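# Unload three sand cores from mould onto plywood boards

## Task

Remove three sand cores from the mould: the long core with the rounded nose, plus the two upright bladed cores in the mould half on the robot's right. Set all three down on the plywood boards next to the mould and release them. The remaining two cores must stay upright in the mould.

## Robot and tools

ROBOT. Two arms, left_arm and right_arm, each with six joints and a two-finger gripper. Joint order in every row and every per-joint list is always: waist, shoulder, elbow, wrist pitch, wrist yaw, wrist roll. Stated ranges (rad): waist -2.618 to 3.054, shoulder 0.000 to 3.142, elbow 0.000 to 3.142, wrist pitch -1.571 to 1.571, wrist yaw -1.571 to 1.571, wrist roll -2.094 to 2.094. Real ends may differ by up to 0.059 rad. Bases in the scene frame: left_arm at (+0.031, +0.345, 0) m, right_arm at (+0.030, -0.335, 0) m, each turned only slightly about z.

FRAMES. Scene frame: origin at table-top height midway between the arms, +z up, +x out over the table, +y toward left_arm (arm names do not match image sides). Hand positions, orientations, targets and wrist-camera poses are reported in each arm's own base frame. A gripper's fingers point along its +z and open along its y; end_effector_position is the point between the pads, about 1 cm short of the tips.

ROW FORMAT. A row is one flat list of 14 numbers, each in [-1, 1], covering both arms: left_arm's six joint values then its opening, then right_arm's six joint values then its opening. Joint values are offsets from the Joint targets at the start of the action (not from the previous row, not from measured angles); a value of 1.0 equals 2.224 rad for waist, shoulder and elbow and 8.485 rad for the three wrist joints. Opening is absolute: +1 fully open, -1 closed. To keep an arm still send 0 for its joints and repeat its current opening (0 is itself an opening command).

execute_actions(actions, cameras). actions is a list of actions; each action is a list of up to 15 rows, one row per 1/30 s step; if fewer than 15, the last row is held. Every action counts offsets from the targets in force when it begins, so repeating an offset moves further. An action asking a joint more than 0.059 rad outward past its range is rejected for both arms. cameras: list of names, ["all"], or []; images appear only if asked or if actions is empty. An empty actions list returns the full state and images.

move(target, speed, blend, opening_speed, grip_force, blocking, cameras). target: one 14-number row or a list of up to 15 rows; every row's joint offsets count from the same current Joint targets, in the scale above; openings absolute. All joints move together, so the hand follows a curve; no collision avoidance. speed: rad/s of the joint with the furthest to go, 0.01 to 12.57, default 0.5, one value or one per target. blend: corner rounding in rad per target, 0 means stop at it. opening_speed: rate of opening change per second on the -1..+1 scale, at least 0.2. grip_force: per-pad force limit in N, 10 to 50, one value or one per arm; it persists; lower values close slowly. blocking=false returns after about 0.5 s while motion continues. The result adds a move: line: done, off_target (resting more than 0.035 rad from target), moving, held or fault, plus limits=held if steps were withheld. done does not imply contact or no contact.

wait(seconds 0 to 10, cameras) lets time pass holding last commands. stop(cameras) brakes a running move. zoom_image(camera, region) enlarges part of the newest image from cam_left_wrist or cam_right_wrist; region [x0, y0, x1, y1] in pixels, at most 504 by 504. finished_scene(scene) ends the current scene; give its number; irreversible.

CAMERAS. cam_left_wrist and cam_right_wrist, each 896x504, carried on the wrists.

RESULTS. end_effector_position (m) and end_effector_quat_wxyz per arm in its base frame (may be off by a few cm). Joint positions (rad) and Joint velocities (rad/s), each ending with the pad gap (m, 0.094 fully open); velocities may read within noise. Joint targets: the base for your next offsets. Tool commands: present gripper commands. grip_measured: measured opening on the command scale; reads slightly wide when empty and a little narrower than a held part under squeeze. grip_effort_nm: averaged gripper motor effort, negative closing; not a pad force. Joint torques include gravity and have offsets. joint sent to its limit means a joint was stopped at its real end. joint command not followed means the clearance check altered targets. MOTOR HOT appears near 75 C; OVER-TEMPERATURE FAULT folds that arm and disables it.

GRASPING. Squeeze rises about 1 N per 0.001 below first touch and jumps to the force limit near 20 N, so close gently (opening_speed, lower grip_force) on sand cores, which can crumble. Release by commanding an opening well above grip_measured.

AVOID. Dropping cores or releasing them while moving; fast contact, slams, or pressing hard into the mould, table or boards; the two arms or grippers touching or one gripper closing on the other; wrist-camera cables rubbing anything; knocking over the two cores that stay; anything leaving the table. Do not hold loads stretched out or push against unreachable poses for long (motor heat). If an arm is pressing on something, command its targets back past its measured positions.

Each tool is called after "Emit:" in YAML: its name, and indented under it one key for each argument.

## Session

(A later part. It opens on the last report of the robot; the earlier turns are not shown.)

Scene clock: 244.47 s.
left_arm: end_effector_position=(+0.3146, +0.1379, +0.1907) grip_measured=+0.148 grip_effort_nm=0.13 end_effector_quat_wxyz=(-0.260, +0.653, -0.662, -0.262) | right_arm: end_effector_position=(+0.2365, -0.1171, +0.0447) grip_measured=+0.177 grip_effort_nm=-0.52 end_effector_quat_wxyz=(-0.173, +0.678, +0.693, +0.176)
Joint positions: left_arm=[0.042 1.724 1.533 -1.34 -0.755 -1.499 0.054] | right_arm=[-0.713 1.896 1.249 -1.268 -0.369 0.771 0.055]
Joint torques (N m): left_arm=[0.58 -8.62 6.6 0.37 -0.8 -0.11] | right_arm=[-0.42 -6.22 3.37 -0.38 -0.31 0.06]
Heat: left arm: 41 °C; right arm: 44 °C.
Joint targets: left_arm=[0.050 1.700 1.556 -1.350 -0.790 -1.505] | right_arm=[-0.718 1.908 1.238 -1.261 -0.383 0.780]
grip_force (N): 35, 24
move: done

Emit:
move:
  target:
    - [0,0,0,0,0,0,0.15, 0,0,0,0,0,0,0.45]
    - [0,0,0,0,0,0,0.15, 0,-0.0432,0.0841,-0.0288,0,0,0.45]
  speed: [0.05,0.12]
  opening_speed: 0.25
  cameras: ["all"]

Scene clock: 253.73 s.
left_arm: end_effector_position=(+0.3146, +0.1379, +0.1907) grip_measured=+0.148 grip_effort_nm=0.13 end_effector_quat_wxyz=(-0.260, +0.653, -0.662, -0.262) | right_arm: end_effector_position=(+0.2355, -0.1156, +0.0993) grip_measured=+0.447 grip_effort_nm=0.18 end_effector_quat_wxyz=(-0.181, +0.678, +0.690, +0.177)
Joint positions: left_arm=[0.042 1.724 1.533 -1.34 -0.755 -1.499 0.054] | right_arm=[-0.713 1.841 1.399 -1.487 -0.372 0.771 0.068]
Joint torques (N m): left_arm=[0.57 -8.54 6.52 0.4 -0.83 -0.11] | right_arm=[-0.44 -9.43 6.58 -0.62 -0.27 0.05]
Heat: left arm: 41 °C; right arm: 42 °C.
Joint targets: left_arm=[0.050 1.700 1.556 -1.350 -0.790 -1.505] | right_arm=[-0.718 1.811 1.425 -1.505 -0.383 0.780]
grip_force (N): 35, 24
move: done

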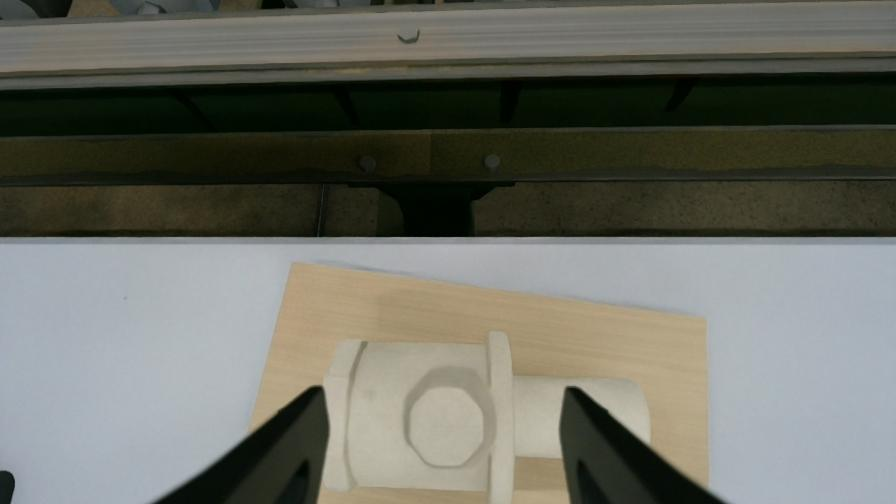

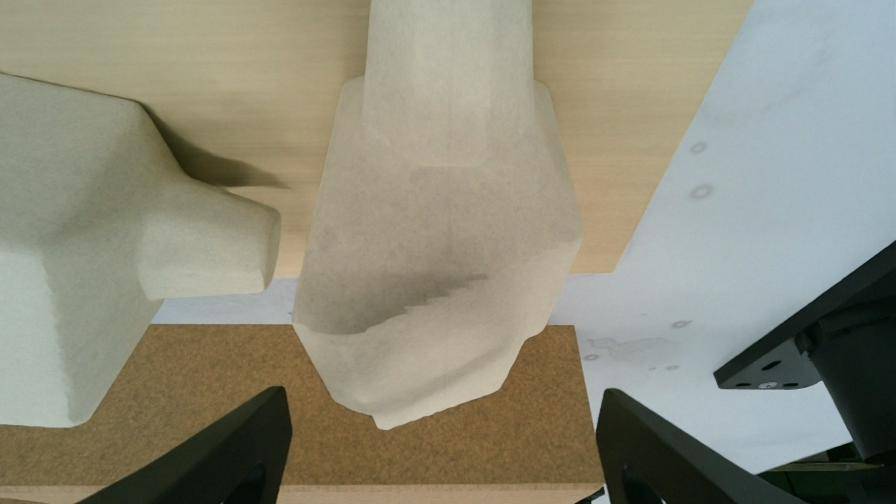

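Emit:
finished_scene:
  scene: 2

The scene is finished: the task was done.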